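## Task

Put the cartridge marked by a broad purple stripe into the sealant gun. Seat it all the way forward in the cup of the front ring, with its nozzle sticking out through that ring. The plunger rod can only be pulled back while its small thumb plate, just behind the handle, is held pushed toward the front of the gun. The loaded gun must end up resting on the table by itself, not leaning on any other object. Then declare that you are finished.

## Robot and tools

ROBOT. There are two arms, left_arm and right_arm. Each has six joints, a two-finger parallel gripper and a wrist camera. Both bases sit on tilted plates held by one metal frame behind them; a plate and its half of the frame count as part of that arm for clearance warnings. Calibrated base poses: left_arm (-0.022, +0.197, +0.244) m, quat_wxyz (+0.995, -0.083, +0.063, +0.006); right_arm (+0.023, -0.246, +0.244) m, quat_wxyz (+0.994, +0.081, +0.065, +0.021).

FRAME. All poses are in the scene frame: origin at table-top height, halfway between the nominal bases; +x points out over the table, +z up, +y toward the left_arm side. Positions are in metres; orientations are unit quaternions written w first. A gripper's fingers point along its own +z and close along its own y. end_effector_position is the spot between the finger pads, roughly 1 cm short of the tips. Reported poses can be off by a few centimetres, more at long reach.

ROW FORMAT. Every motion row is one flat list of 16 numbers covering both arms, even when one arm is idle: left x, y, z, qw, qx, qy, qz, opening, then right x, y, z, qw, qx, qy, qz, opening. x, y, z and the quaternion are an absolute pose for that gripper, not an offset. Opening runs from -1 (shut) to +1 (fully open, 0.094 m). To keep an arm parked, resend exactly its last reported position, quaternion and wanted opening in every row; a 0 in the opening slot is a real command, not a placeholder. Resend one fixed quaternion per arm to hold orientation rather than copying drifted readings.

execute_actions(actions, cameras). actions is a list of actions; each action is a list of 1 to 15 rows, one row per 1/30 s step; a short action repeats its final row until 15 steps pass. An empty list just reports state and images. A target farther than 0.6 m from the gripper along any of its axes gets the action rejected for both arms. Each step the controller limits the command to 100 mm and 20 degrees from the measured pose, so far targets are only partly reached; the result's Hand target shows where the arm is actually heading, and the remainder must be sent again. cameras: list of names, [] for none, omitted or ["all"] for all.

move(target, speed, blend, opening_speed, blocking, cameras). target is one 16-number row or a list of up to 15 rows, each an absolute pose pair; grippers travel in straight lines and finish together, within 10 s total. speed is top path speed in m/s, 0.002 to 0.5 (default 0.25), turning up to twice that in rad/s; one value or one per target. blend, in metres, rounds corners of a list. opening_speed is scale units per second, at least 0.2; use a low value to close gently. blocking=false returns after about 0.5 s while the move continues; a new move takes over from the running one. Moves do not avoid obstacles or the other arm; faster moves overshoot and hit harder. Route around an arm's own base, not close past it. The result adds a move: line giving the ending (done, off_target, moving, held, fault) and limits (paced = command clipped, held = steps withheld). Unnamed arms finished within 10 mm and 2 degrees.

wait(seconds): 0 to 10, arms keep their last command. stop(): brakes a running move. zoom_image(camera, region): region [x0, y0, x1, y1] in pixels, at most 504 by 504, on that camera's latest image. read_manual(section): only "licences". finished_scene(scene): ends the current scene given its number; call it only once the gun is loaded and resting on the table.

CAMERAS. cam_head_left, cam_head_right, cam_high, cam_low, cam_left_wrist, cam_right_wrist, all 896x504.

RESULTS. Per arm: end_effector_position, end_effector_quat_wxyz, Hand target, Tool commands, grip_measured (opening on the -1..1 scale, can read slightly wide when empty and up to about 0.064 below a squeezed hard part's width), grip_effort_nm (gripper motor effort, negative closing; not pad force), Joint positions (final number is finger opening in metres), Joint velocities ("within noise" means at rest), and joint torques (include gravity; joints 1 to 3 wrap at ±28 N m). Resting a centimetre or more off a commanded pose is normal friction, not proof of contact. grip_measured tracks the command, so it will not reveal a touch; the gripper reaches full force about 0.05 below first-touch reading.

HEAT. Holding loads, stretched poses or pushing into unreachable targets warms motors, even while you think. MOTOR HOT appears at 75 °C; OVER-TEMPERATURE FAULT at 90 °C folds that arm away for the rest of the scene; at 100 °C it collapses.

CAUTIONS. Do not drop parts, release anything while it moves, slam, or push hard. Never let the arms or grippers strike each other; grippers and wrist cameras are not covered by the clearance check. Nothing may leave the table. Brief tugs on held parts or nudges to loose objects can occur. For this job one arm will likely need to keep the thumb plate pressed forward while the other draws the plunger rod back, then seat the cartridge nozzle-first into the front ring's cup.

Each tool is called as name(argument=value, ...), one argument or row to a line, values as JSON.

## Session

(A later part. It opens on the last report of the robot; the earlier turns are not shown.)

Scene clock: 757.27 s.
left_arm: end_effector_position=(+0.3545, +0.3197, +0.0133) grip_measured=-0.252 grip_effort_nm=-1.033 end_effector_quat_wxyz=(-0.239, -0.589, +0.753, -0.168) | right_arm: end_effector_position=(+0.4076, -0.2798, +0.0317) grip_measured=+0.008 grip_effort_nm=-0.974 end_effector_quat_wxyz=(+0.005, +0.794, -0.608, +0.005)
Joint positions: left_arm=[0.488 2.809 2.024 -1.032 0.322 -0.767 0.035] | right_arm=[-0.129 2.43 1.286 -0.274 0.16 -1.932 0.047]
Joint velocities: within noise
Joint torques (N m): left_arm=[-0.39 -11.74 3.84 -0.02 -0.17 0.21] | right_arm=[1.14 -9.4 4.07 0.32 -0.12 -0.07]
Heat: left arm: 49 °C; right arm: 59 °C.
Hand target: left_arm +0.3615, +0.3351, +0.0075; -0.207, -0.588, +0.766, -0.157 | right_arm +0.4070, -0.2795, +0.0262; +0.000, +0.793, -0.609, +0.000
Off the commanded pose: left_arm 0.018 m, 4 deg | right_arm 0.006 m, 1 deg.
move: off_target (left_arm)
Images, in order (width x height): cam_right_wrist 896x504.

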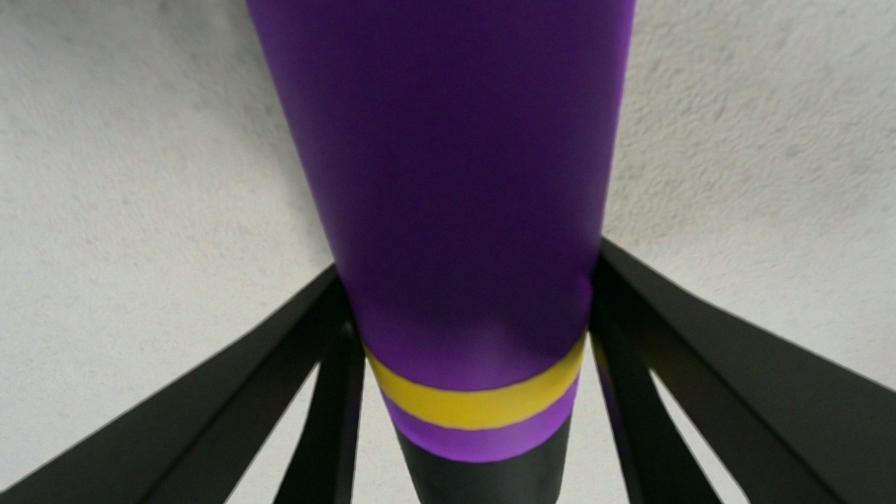

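move(
  target=[
    [0.3615,0.335,0.0065,0.2053,0.588,-0.7663,0.1575,-0.4,0.407,-0.2795,0.12,0,0.7934,-0.6088,0,-0.08],
    [0.3615,0.335,0.0065,0.2053,0.588,-0.7663,0.1575,-0.4,0.37,-0.15,0.19,0,0.7,-0.7141,0,-0.08],
    [0.3615,0.335,0.0065,0.2053,0.588,-0.7663,0.1575,-0.4,0.292,-0.02,0.18,-0.0883,0.6212,-0.7754,-0.0708,-0.08],
  ],
  speed=[0.08,0.15,0.15],
  blend=0.03,
)

Scene clock: 774.40 s.
left_arm: end_effector_position=(+0.3545, +0.3197, +0.0133) grip_measured=-0.252 grip_effort_nm=-1.028 end_effector_quat_wxyz=(-0.239, -0.589, +0.753, -0.168) | right_arm: end_effector_position=(+0.2830, -0.0341, +0.1664) grip_measured=+0.006 grip_effort_nm=-1.004 end_effector_quat_wxyz=(+0.053, -0.624, +0.777, +0.061)
Joint positions: left_arm=[0.488 2.809 2.024 -1.032 0.322 -0.767 0.035] | right_arm=[0.636 2.025 0.969 -0.404 0.086 -0.691 0.047]
Joint velocities: within noise
Joint torques (N m): left_arm=[-0.36 -11.74 3.95 0.03 -0.17 0.18] | right_arm=[3.07 -11.44 4.78 0.78 -0.24 0.06]
Heat: left arm: 49 °C; right arm: 58 °C.
Hand target: left_arm +0.3615, +0.3351, +0.0075; -0.207, -0.588, +0.766, -0.157 | right_arm +0.2918, -0.0203, +0.1803; +0.088, -0.622, +0.775, +0.071
Off the commanded pose: left_arm 0.018 m, 4 deg | right_arm 0.022 m, 4 deg.
move: off_target (left_arm, right_arm)

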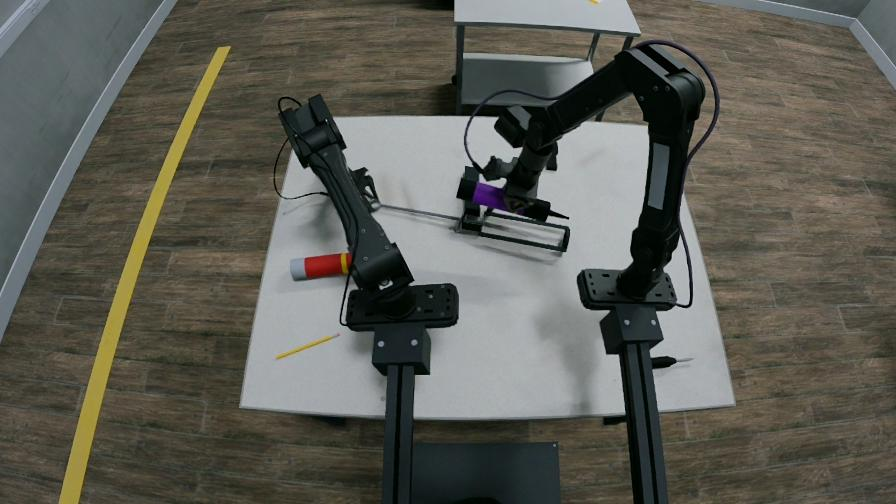

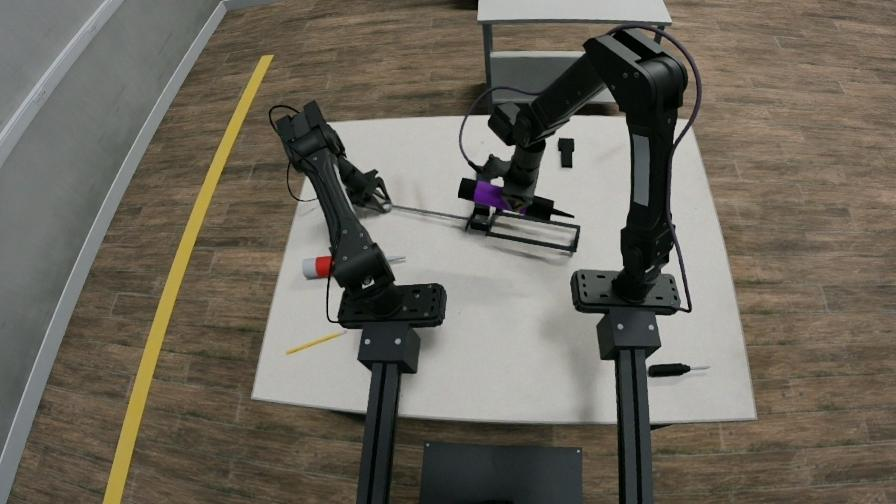

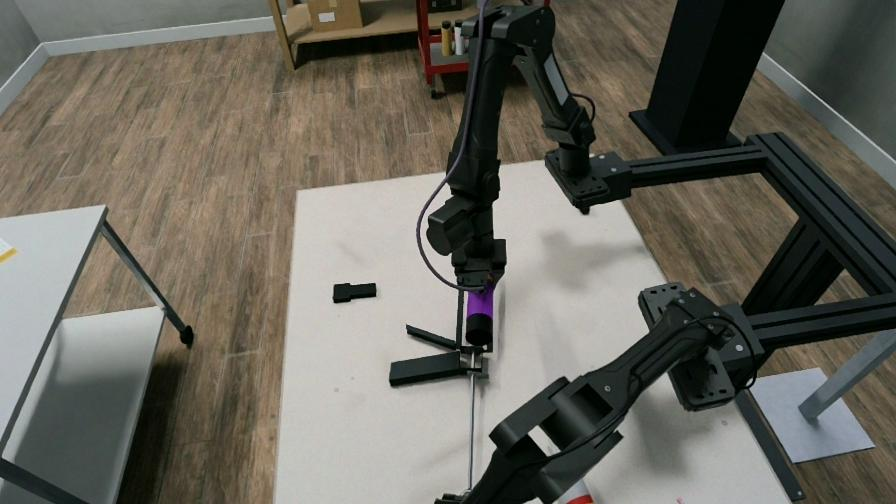

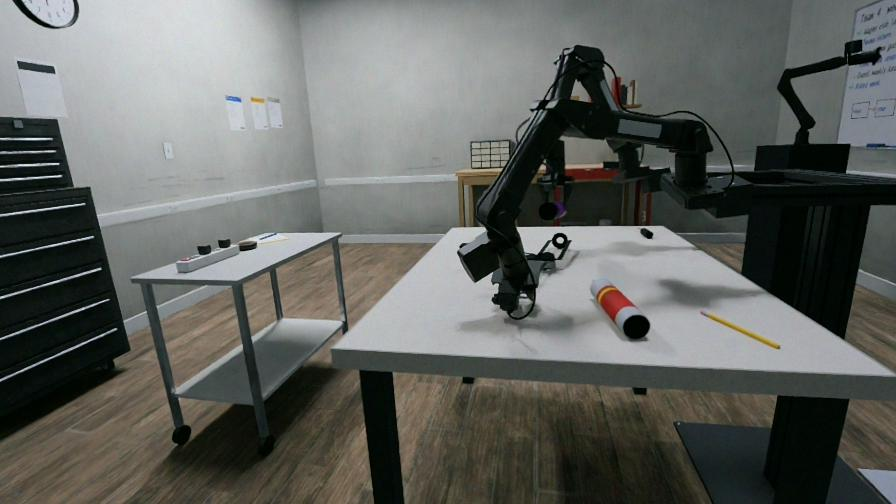

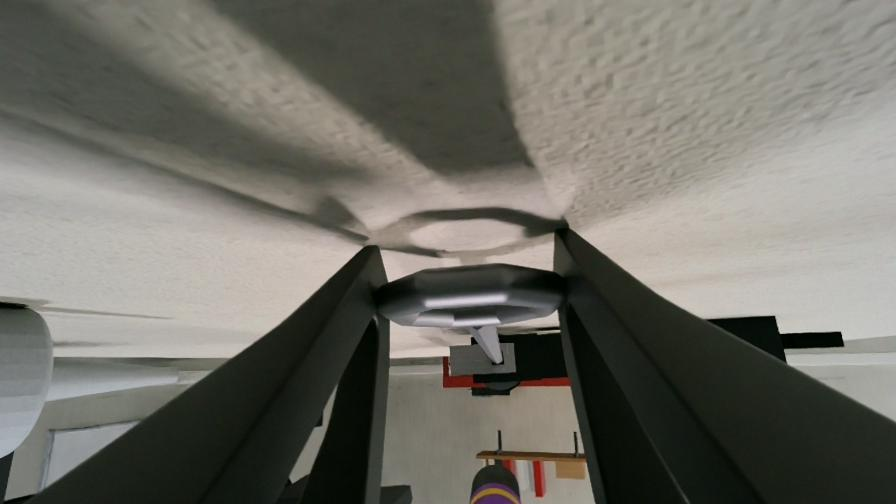

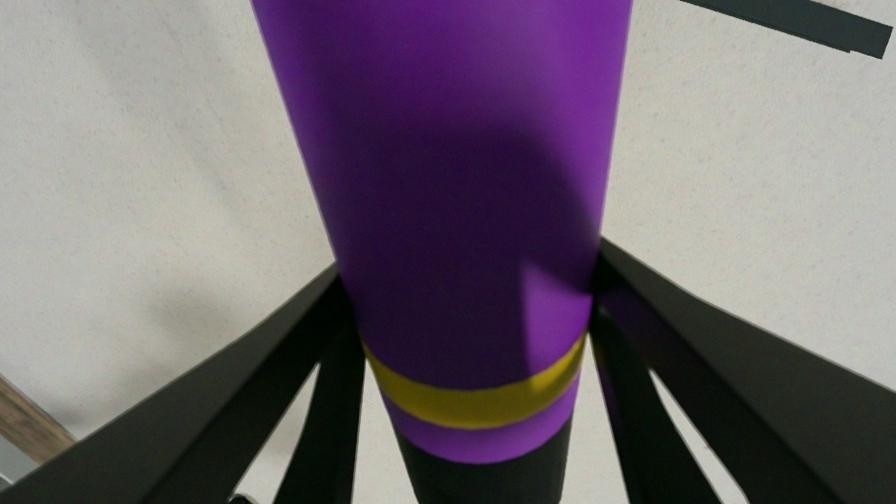

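zoom_image(
  camera="cam_low",
  region=[480, 160, 640, 300],
)

zoom_image(
  camera="cam_high",
  region=[380, 220, 580, 400],
)

zoom_image(
  camera="cam_head_right",
  region=[430, 140, 620, 270],
)

Scaled by 3.150 from the camera's 896x504 image, which has a finer 1280x720 frame.

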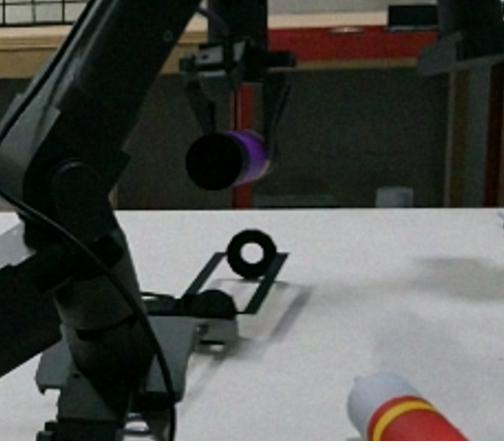

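Scaled by 2.520 from the camera's 896x504 image, which has a finer 1280x720 frame.

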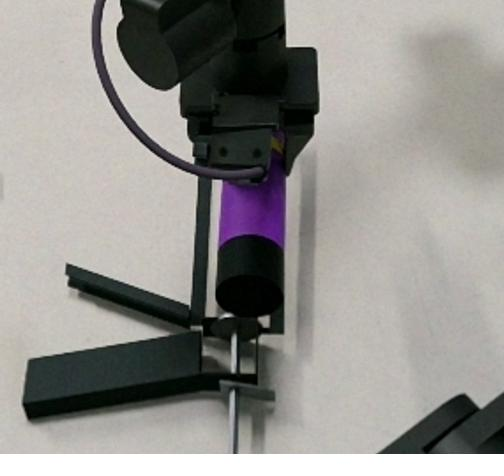

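Scaled by 2.653 from the camera's 896x504 image, which has a finer 1280x720 frame.

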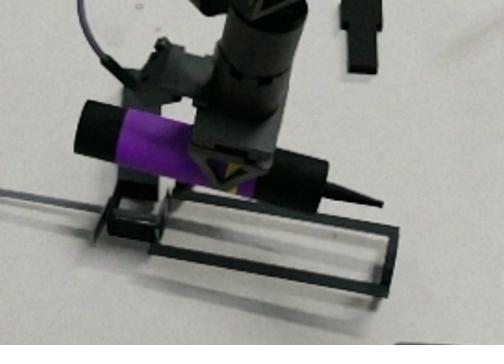

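move(
  target=[
    [0.3615,0.335,0.0065,0.2053,0.588,-0.7663,0.1575,-0.4,0.290,-0.008,0.155,-0.1153,0.6183,-0.7718,-0.0924,-0.08],
  ],
  speed=0.08,
  cameras=["cam_head_left","cam_head_right","cam_high","cam_low","cam_right_wrist"],
)

zoom_image(
  camera="cam_low",
  region=[480, 160, 640, 300],
)

zoom_image(
  camera="cam_high",
  region=[380, 220, 580, 400],
)

zoom_image(
  camera="cam_head_right",
  region=[430, 140, 620, 270],
)

zoom_image(
  camera="cam_head_left",
  region=[430, 140, 620, 270],
)

Scene clock: 788.90 s.
left_arm: end_effector_position=(+0.3545, +0.3197, +0.0133) grip_measured=-0.252 grip_effort_nm=-1.028 end_effector_quat_wxyz=(-0.239, -0.589, +0.753, -0.168) | right_arm: end_effector_position=(+0.2851, -0.0208, +0.1514) grip_measured=+0.006 grip_effort_nm=-1.009 end_effector_quat_wxyz=(+0.092, -0.618, +0.777, +0.076)
Joint positions: left_arm=[0.488 2.809 2.024 -1.032 0.322 -0.767 0.035] | right_arm=[0.636 2.059 0.911 -0.233 0.054 -0.691 0.047]
Joint velocities: within noise
Joint torques (N m): left_arm=[-0.54 -11.67 3.89 0.03 -0.18 0.2] | right_arm=[2.29 -8.32 4.72 1.02 -0.37 -0.04]
Heat: left arm: 49 °C; right arm: 58 °C.
Hand target: left_arm +0.3615, +0.3351, +0.0075; -0.207, -0.588, +0.766, -0.157 | right_arm +0.2898, -0.0083, +0.1555; +0.115, -0.619, +0.772, +0.092
Off the commanded pose: left_arm 0.018 m, 4 deg | right_arm 0.014 m, 3 deg.
move: off_target (left_arm, right_arm)
Images, in order (width x height): cam_head_left 896x504, cam_head_right 896x504, cam_high 896x504, cam_low 896x504, cam_right_wrist 896x504.

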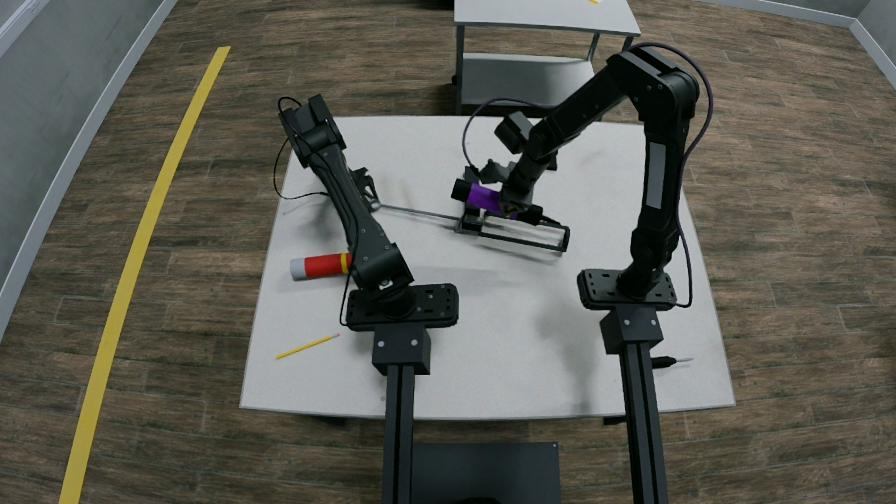

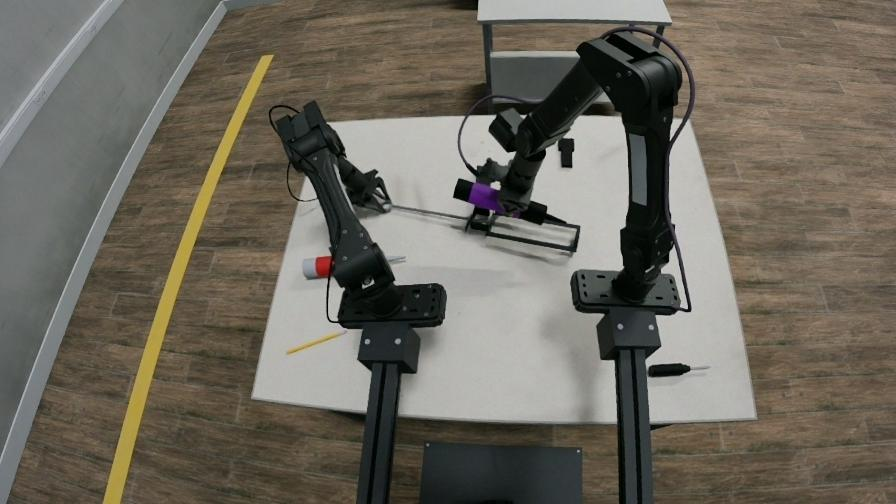

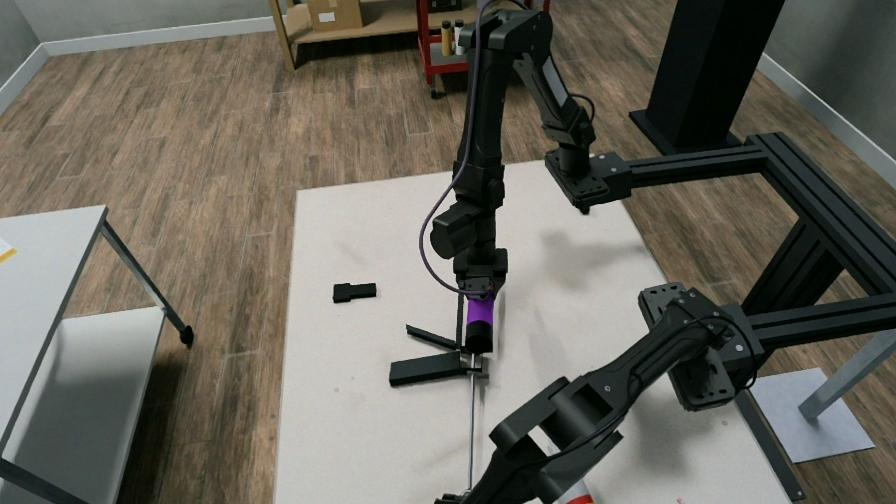

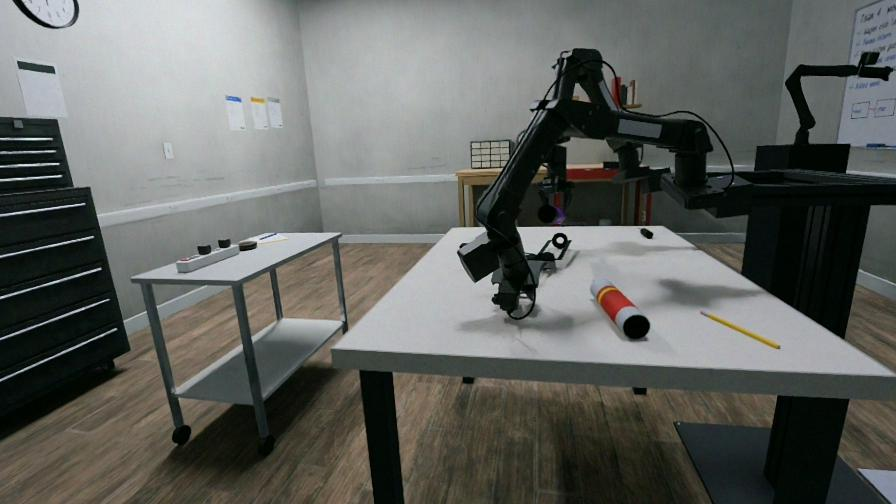

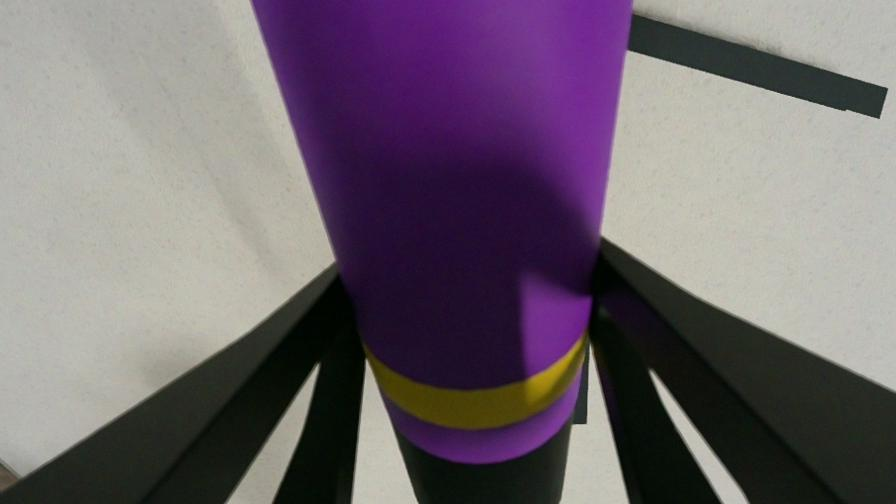

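Scaled by 3.150 from the camera's 896x504 image, which has a finer 1280x720 frame.

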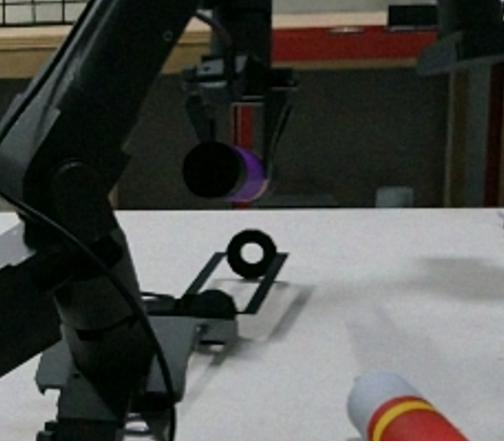

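Scaled by 2.520 from the camera's 896x504 image, which has a finer 1280x720 frame.

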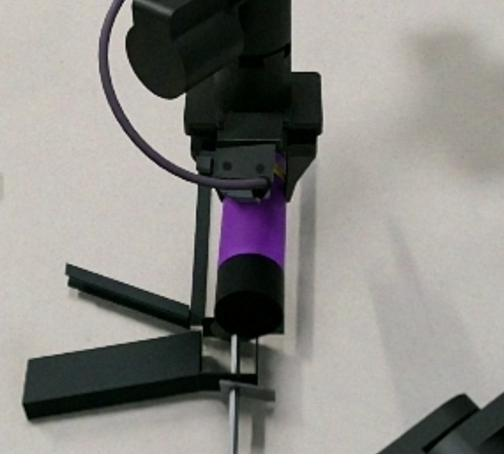

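Scaled by 2.653 from the camera's 896x504 image, which has a finer 1280x720 frame.

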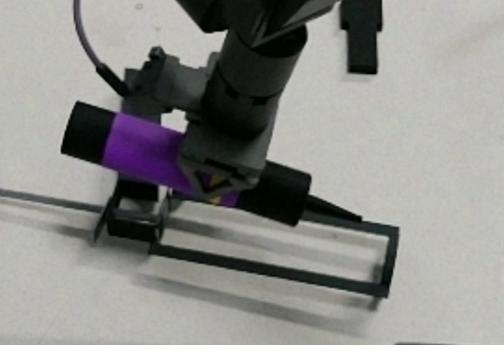

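Scaled by 2.653 from the camera's 896x504 image, which has a finer 1280x720 frame.

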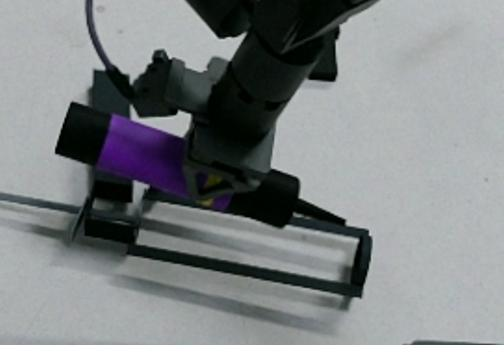

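zoom_image(
  camera="cam_right_wrist",
  region=[500, 300, 700, 500],
)

zoom_image(
  camera="cam_head_left",
  region=[360, 180, 590, 270],
)

Scaled by 2.520 from the camera's 896x504 image, which has a finer 1280x720 frame.

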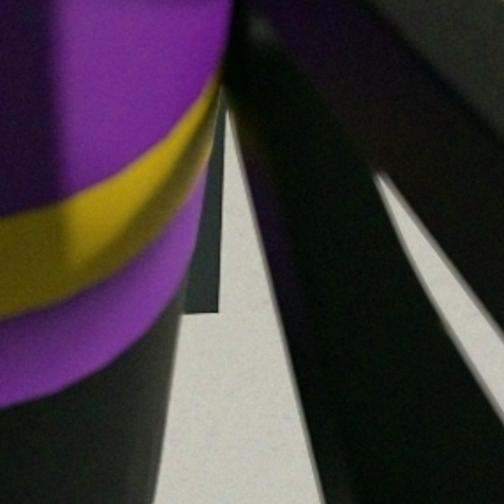

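Scaled by 2.191 from the camera's 896x504 image, which has a finer 1280x720 frame.

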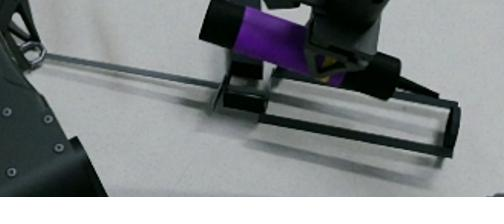

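zoom_image(
  camera="cam_low",
  region=[520, 180, 600, 280],
)

Scaled by 5.040 from the camera's 896x504 image, which has a finer 1280x720 frame.

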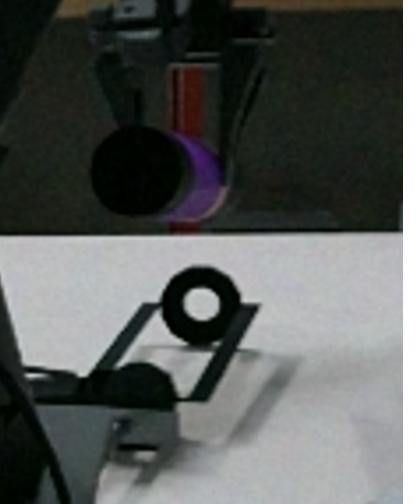

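move(
  target=[
    [0.3615,0.335,0.0065,0.2053,0.588,-0.7663,0.1575,-0.4,0.302,-0.008,0.135,-0.1153,0.6183,-0.7718,-0.0924,-0.08],
  ],
  speed=0.08,
  cameras=["cam_head_left","cam_head_right","cam_high","cam_low","cam_right_wrist"],
)

zoom_image(
  camera="cam_low",
  region=[520, 180, 600, 280],
)

zoom_image(
  camera="cam_high",
  region=[420, 240, 540, 400],
)

zoom_image(
  camera="cam_head_right",
  region=[450, 170, 600, 260],
)

zoom_image(
  camera="cam_head_left",
  region=[450, 170, 600, 260],
)

Scene clock: 825.33 s.
left_arm: end_effector_position=(+0.3545, +0.3197, +0.0133) grip_measured=-0.252 grip_effort_nm=-1.033 end_effector_quat_wxyz=(-0.239, -0.589, +0.753, -0.168) | right_arm: end_effector_position=(+0.2875, -0.0242, +0.1292) grip_measured=+0.006 grip_effort_nm=-1.009 end_effector_quat_wxyz=(+0.084, -0.622, +0.775, +0.077)
Joint positions: left_arm=[0.488 2.809 2.024 -1.032 0.322 -0.767 0.035] | right_arm=[0.608 2.136 0.922 -0.183 0.047 -0.724 0.047]
Joint velocities: within noise
Joint torques (N m): left_arm=[-0.51 -11.67 3.85 0.01 -0.14 0.16] | right_arm=[1.88 -8.43 6.41 0.97 -0.42 -0.06]
Heat: left arm: 49 °C; right arm: 56 °C.
Hand target: left_arm +0.3615, +0.3351, +0.0075; -0.207, -0.588, +0.766, -0.157 | right_arm +0.3017, -0.0087, +0.1361; +0.115, -0.619, +0.772, +0.092
Off the commanded pose: left_arm 0.018 m, 4 deg | right_arm 0.022 m, 4 deg.
move: off_target (left_arm, right_arm)
Images, in order (width x height): cam_head_left 896x504, cam_head_right 896x504, cam_high 896x504, cam_low 896x504, cam_right_wrist 896x504.

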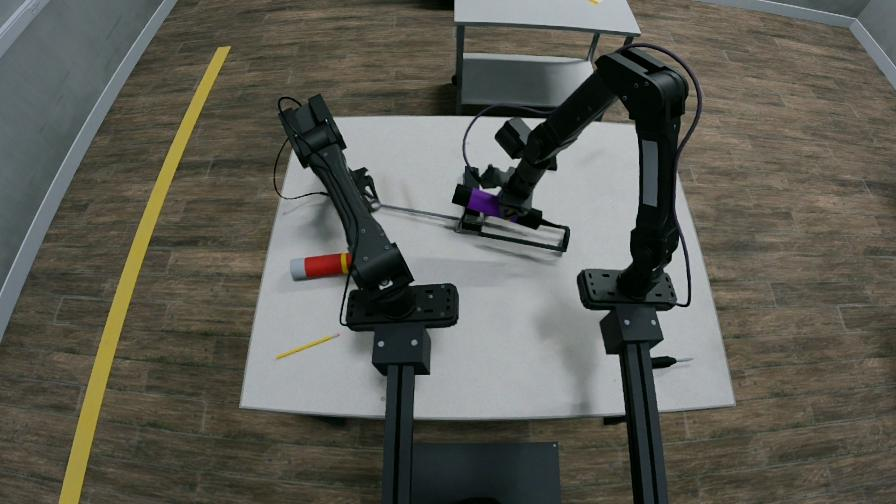

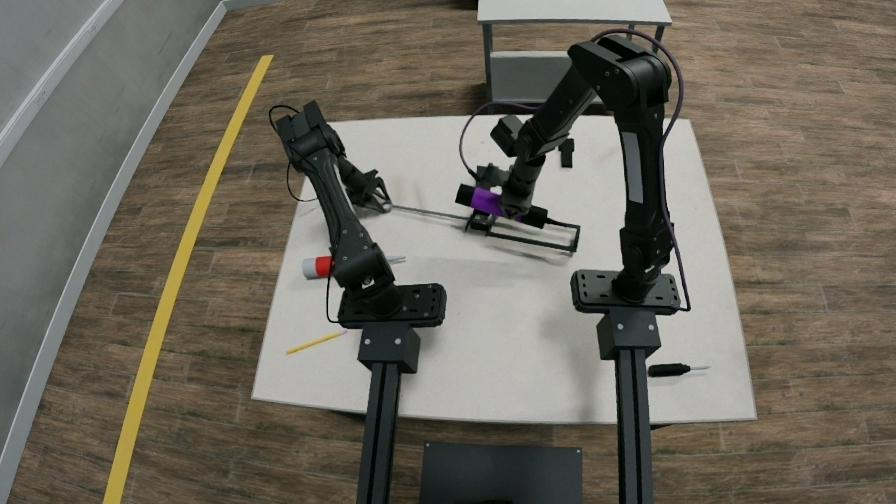

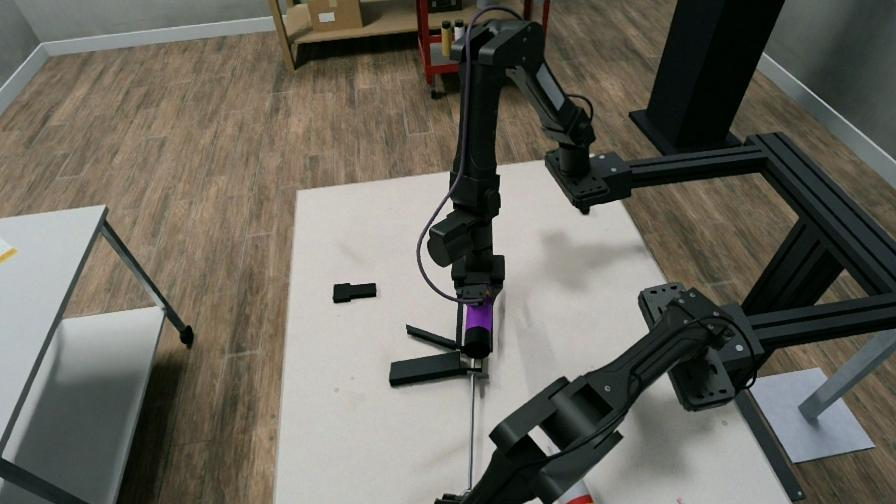

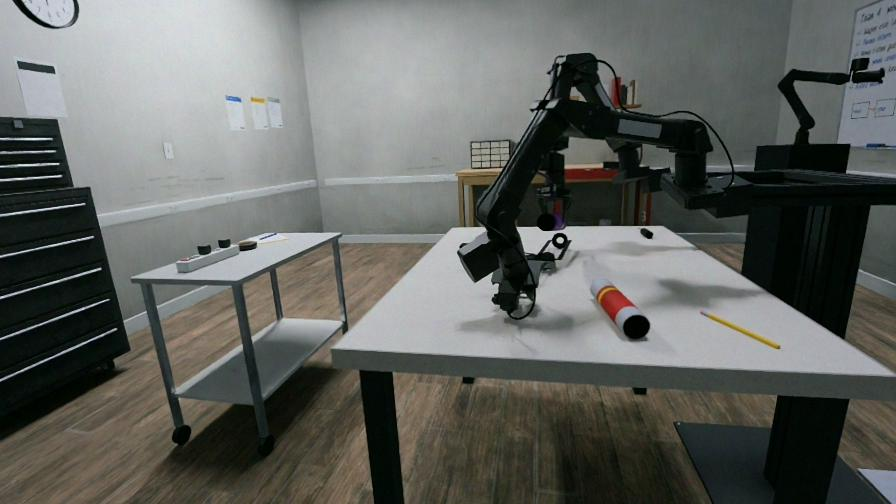

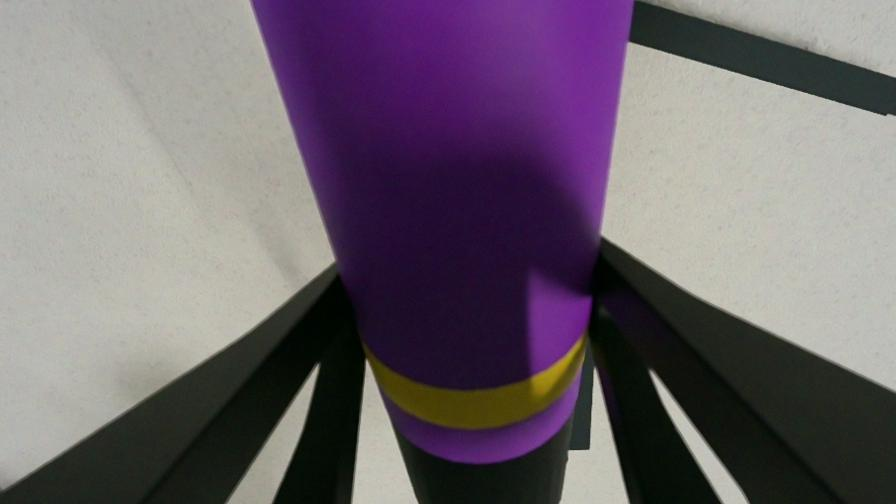

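Scaled by 5.040 from the camera's 896x504 image, which has a finer 1280x720 frame.

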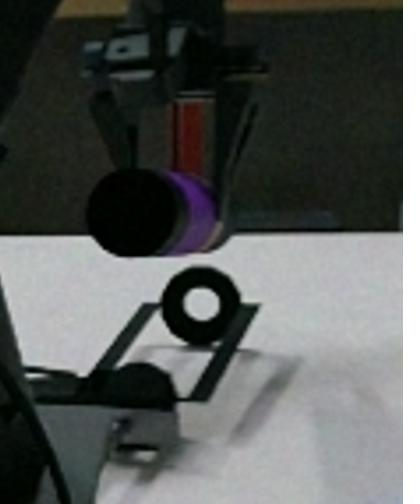

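Scaled by 3.150 from the camera's 896x504 image, which has a finer 1280x720 frame.

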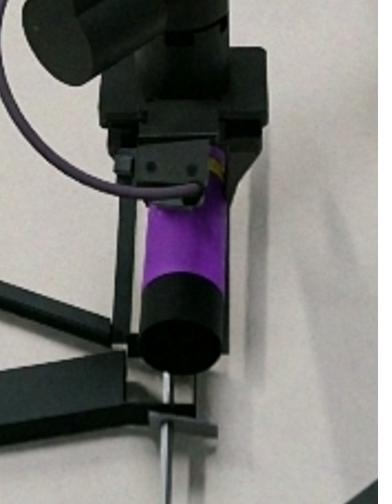

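Scaled by 3.360 from the camera's 896x504 image, which has a finer 1280x720 frame.

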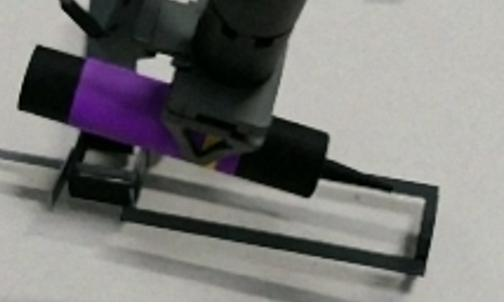

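Scaled by 3.360 from the camera's 896x504 image, which has a finer 1280x720 frame.

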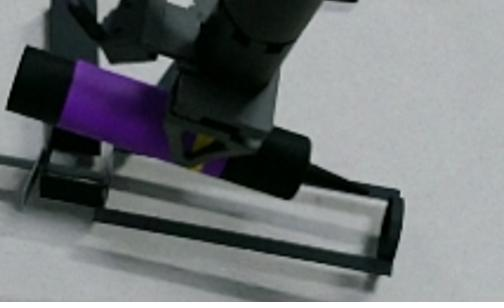

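move(
  target=[
    [0.3615,0.335,0.0065,0.2053,0.588,-0.7663,0.1575,-0.4,0.320,-0.004,0.120,-0.1253,0.617,-0.7701,-0.1004,-0.08],
  ],
  speed=0.08,
  cameras=["cam_head_left","cam_head_right","cam_high","cam_low","cam_right_wrist"],
)

zoom_image(
  camera="cam_low",
  region=[520, 180, 600, 280],
)

zoom_image(
  camera="cam_high",
  region=[420, 240, 540, 400],
)

zoom_image(
  camera="cam_head_right",
  region=[450, 170, 600, 260],
)

zoom_image(
  camera="cam_head_left",
  region=[450, 170, 600, 260],
)

Scene clock: 835.70 s.
left_arm: end_effector_position=(+0.3545, +0.3197, +0.0133) grip_measured=-0.252 grip_effort_nm=-1.028 end_effector_quat_wxyz=(-0.239, -0.589, +0.753, -0.168) | right_arm: end_effector_position=(+0.3049, -0.0201, +0.1140) grip_measured=+0.006 grip_effort_nm=-1.004 end_effector_quat_wxyz=(+0.093, -0.620, +0.774, +0.085)
Joint positions: left_arm=[0.488 2.809 2.024 -1.032 0.322 -0.767 0.035] | right_arm=[0.567 2.211 0.979 -0.147 0.022 -0.763 0.047]
Joint velocities: within noise
Joint torques (N m): left_arm=[-0.55 -11.84 3.86 0 -0.15 0.16] | right_arm=[1.91 -8.81 6.31 0.97 -0.43 -0.07]
Heat: left arm: 50 °C; right arm: 56 °C.
Hand target: left_arm +0.3615, +0.3351, +0.0075; -0.207, -0.588, +0.766, -0.157 | right_arm +0.3197, -0.0048, +0.1211; +0.125, -0.618, +0.770, +0.100
Off the commanded pose: left_arm 0.018 m, 4 deg | right_arm 0.023 m, 4 deg.
move: off_target (left_arm, right_arm)
Images, in order (width x height): cam_head_left 896x504, cam_head_right 896x504, cam_high 896x504, cam_low 896x504, cam_right_wrist 896x504.

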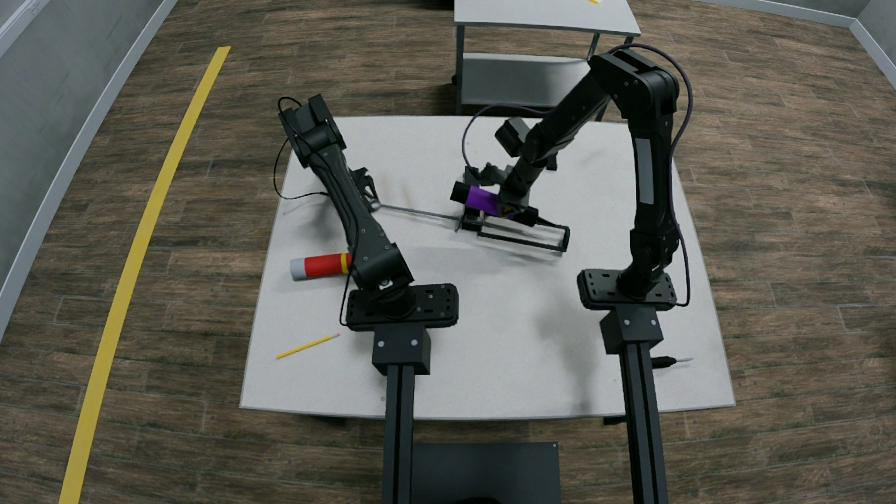

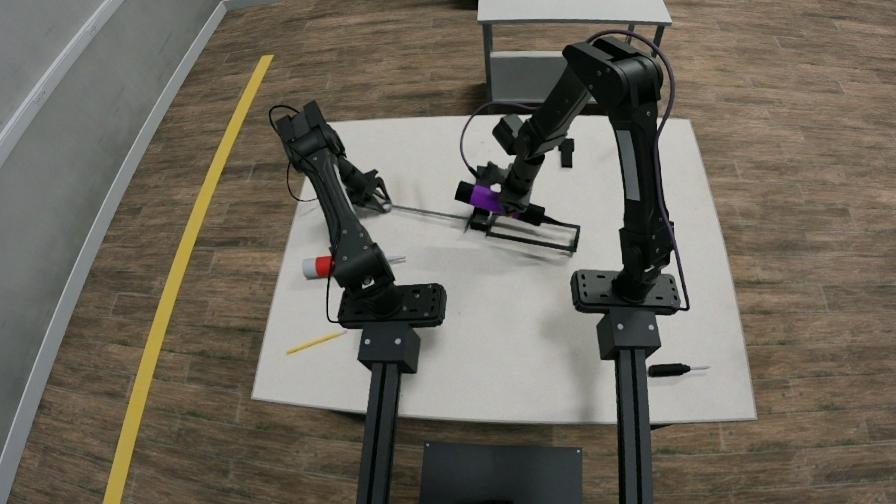

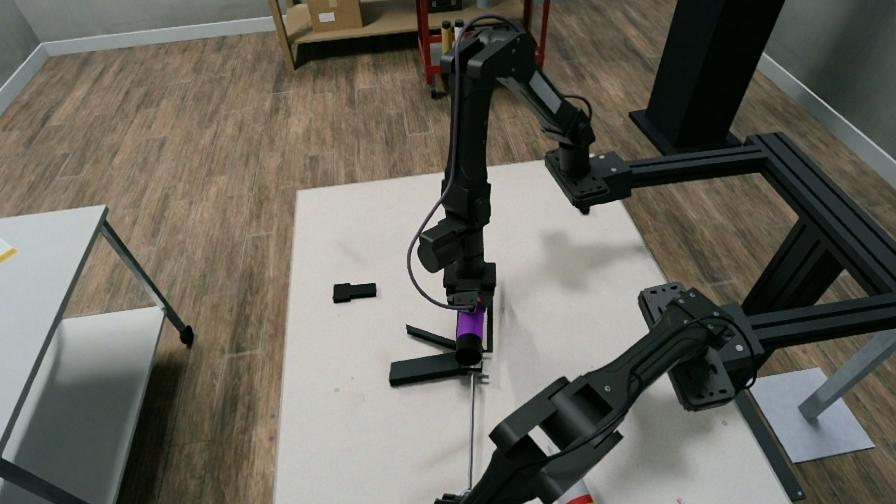

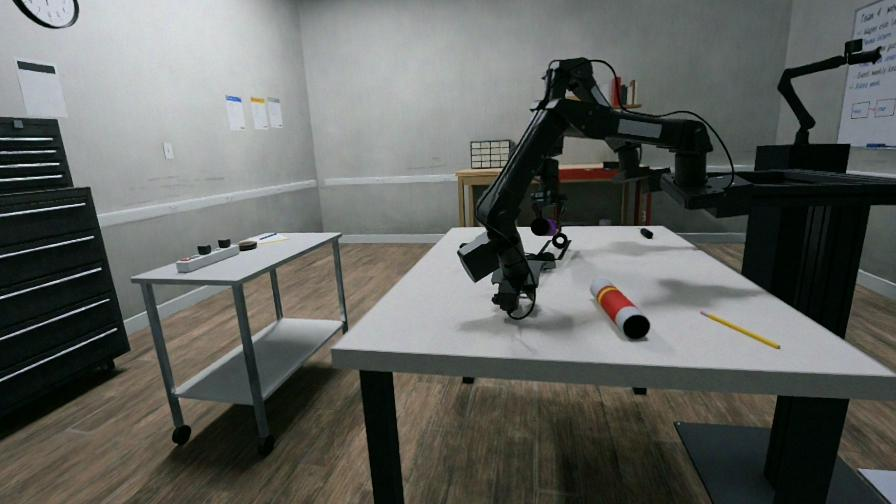

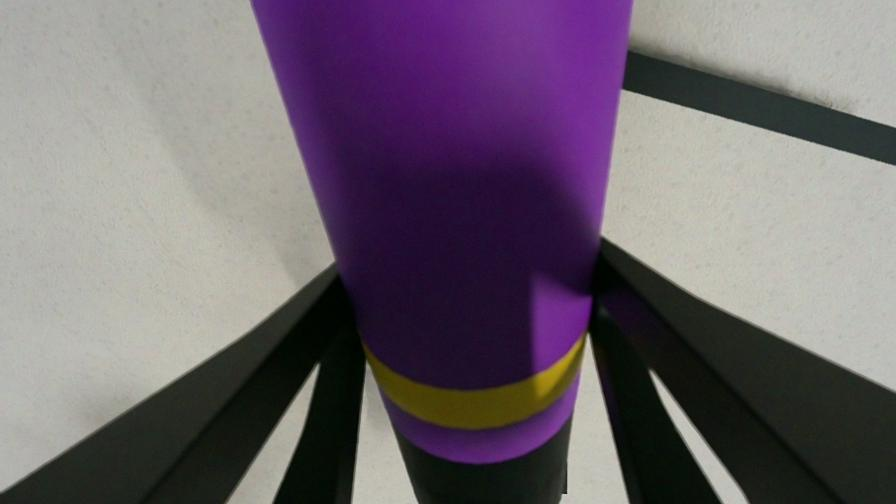

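Scaled by 5.040 from the camera's 896x504 image, which has a finer 1280x720 frame.

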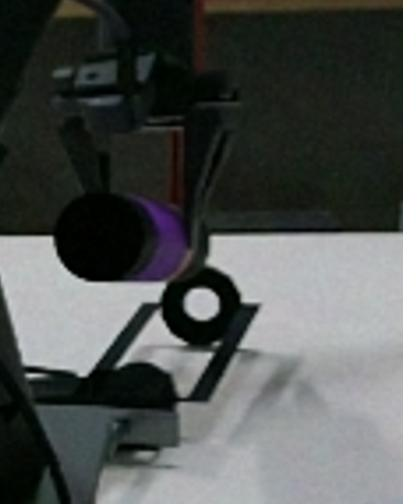

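Scaled by 3.150 from the camera's 896x504 image, which has a finer 1280x720 frame.

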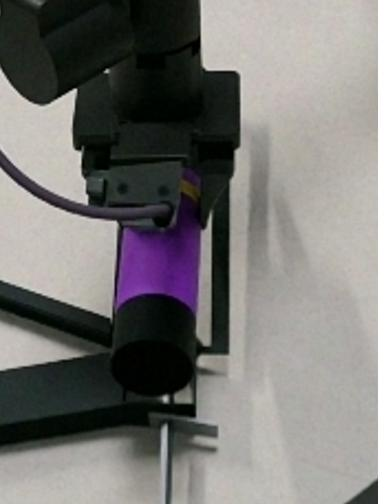

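Scaled by 3.360 from the camera's 896x504 image, which has a finer 1280x720 frame.

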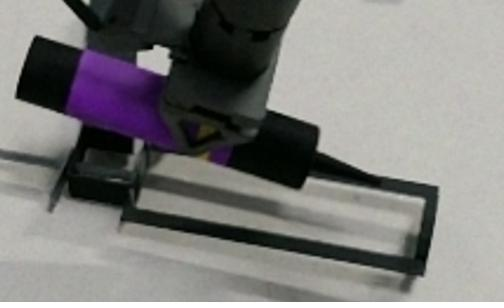

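Scaled by 3.360 from the camera's 896x504 image, which has a finer 1280x720 frame.

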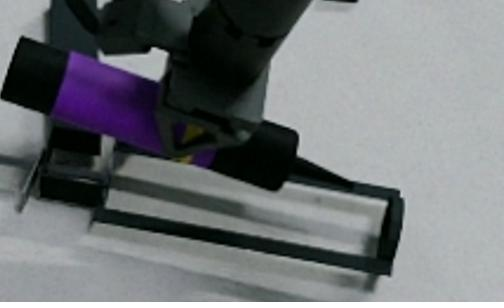

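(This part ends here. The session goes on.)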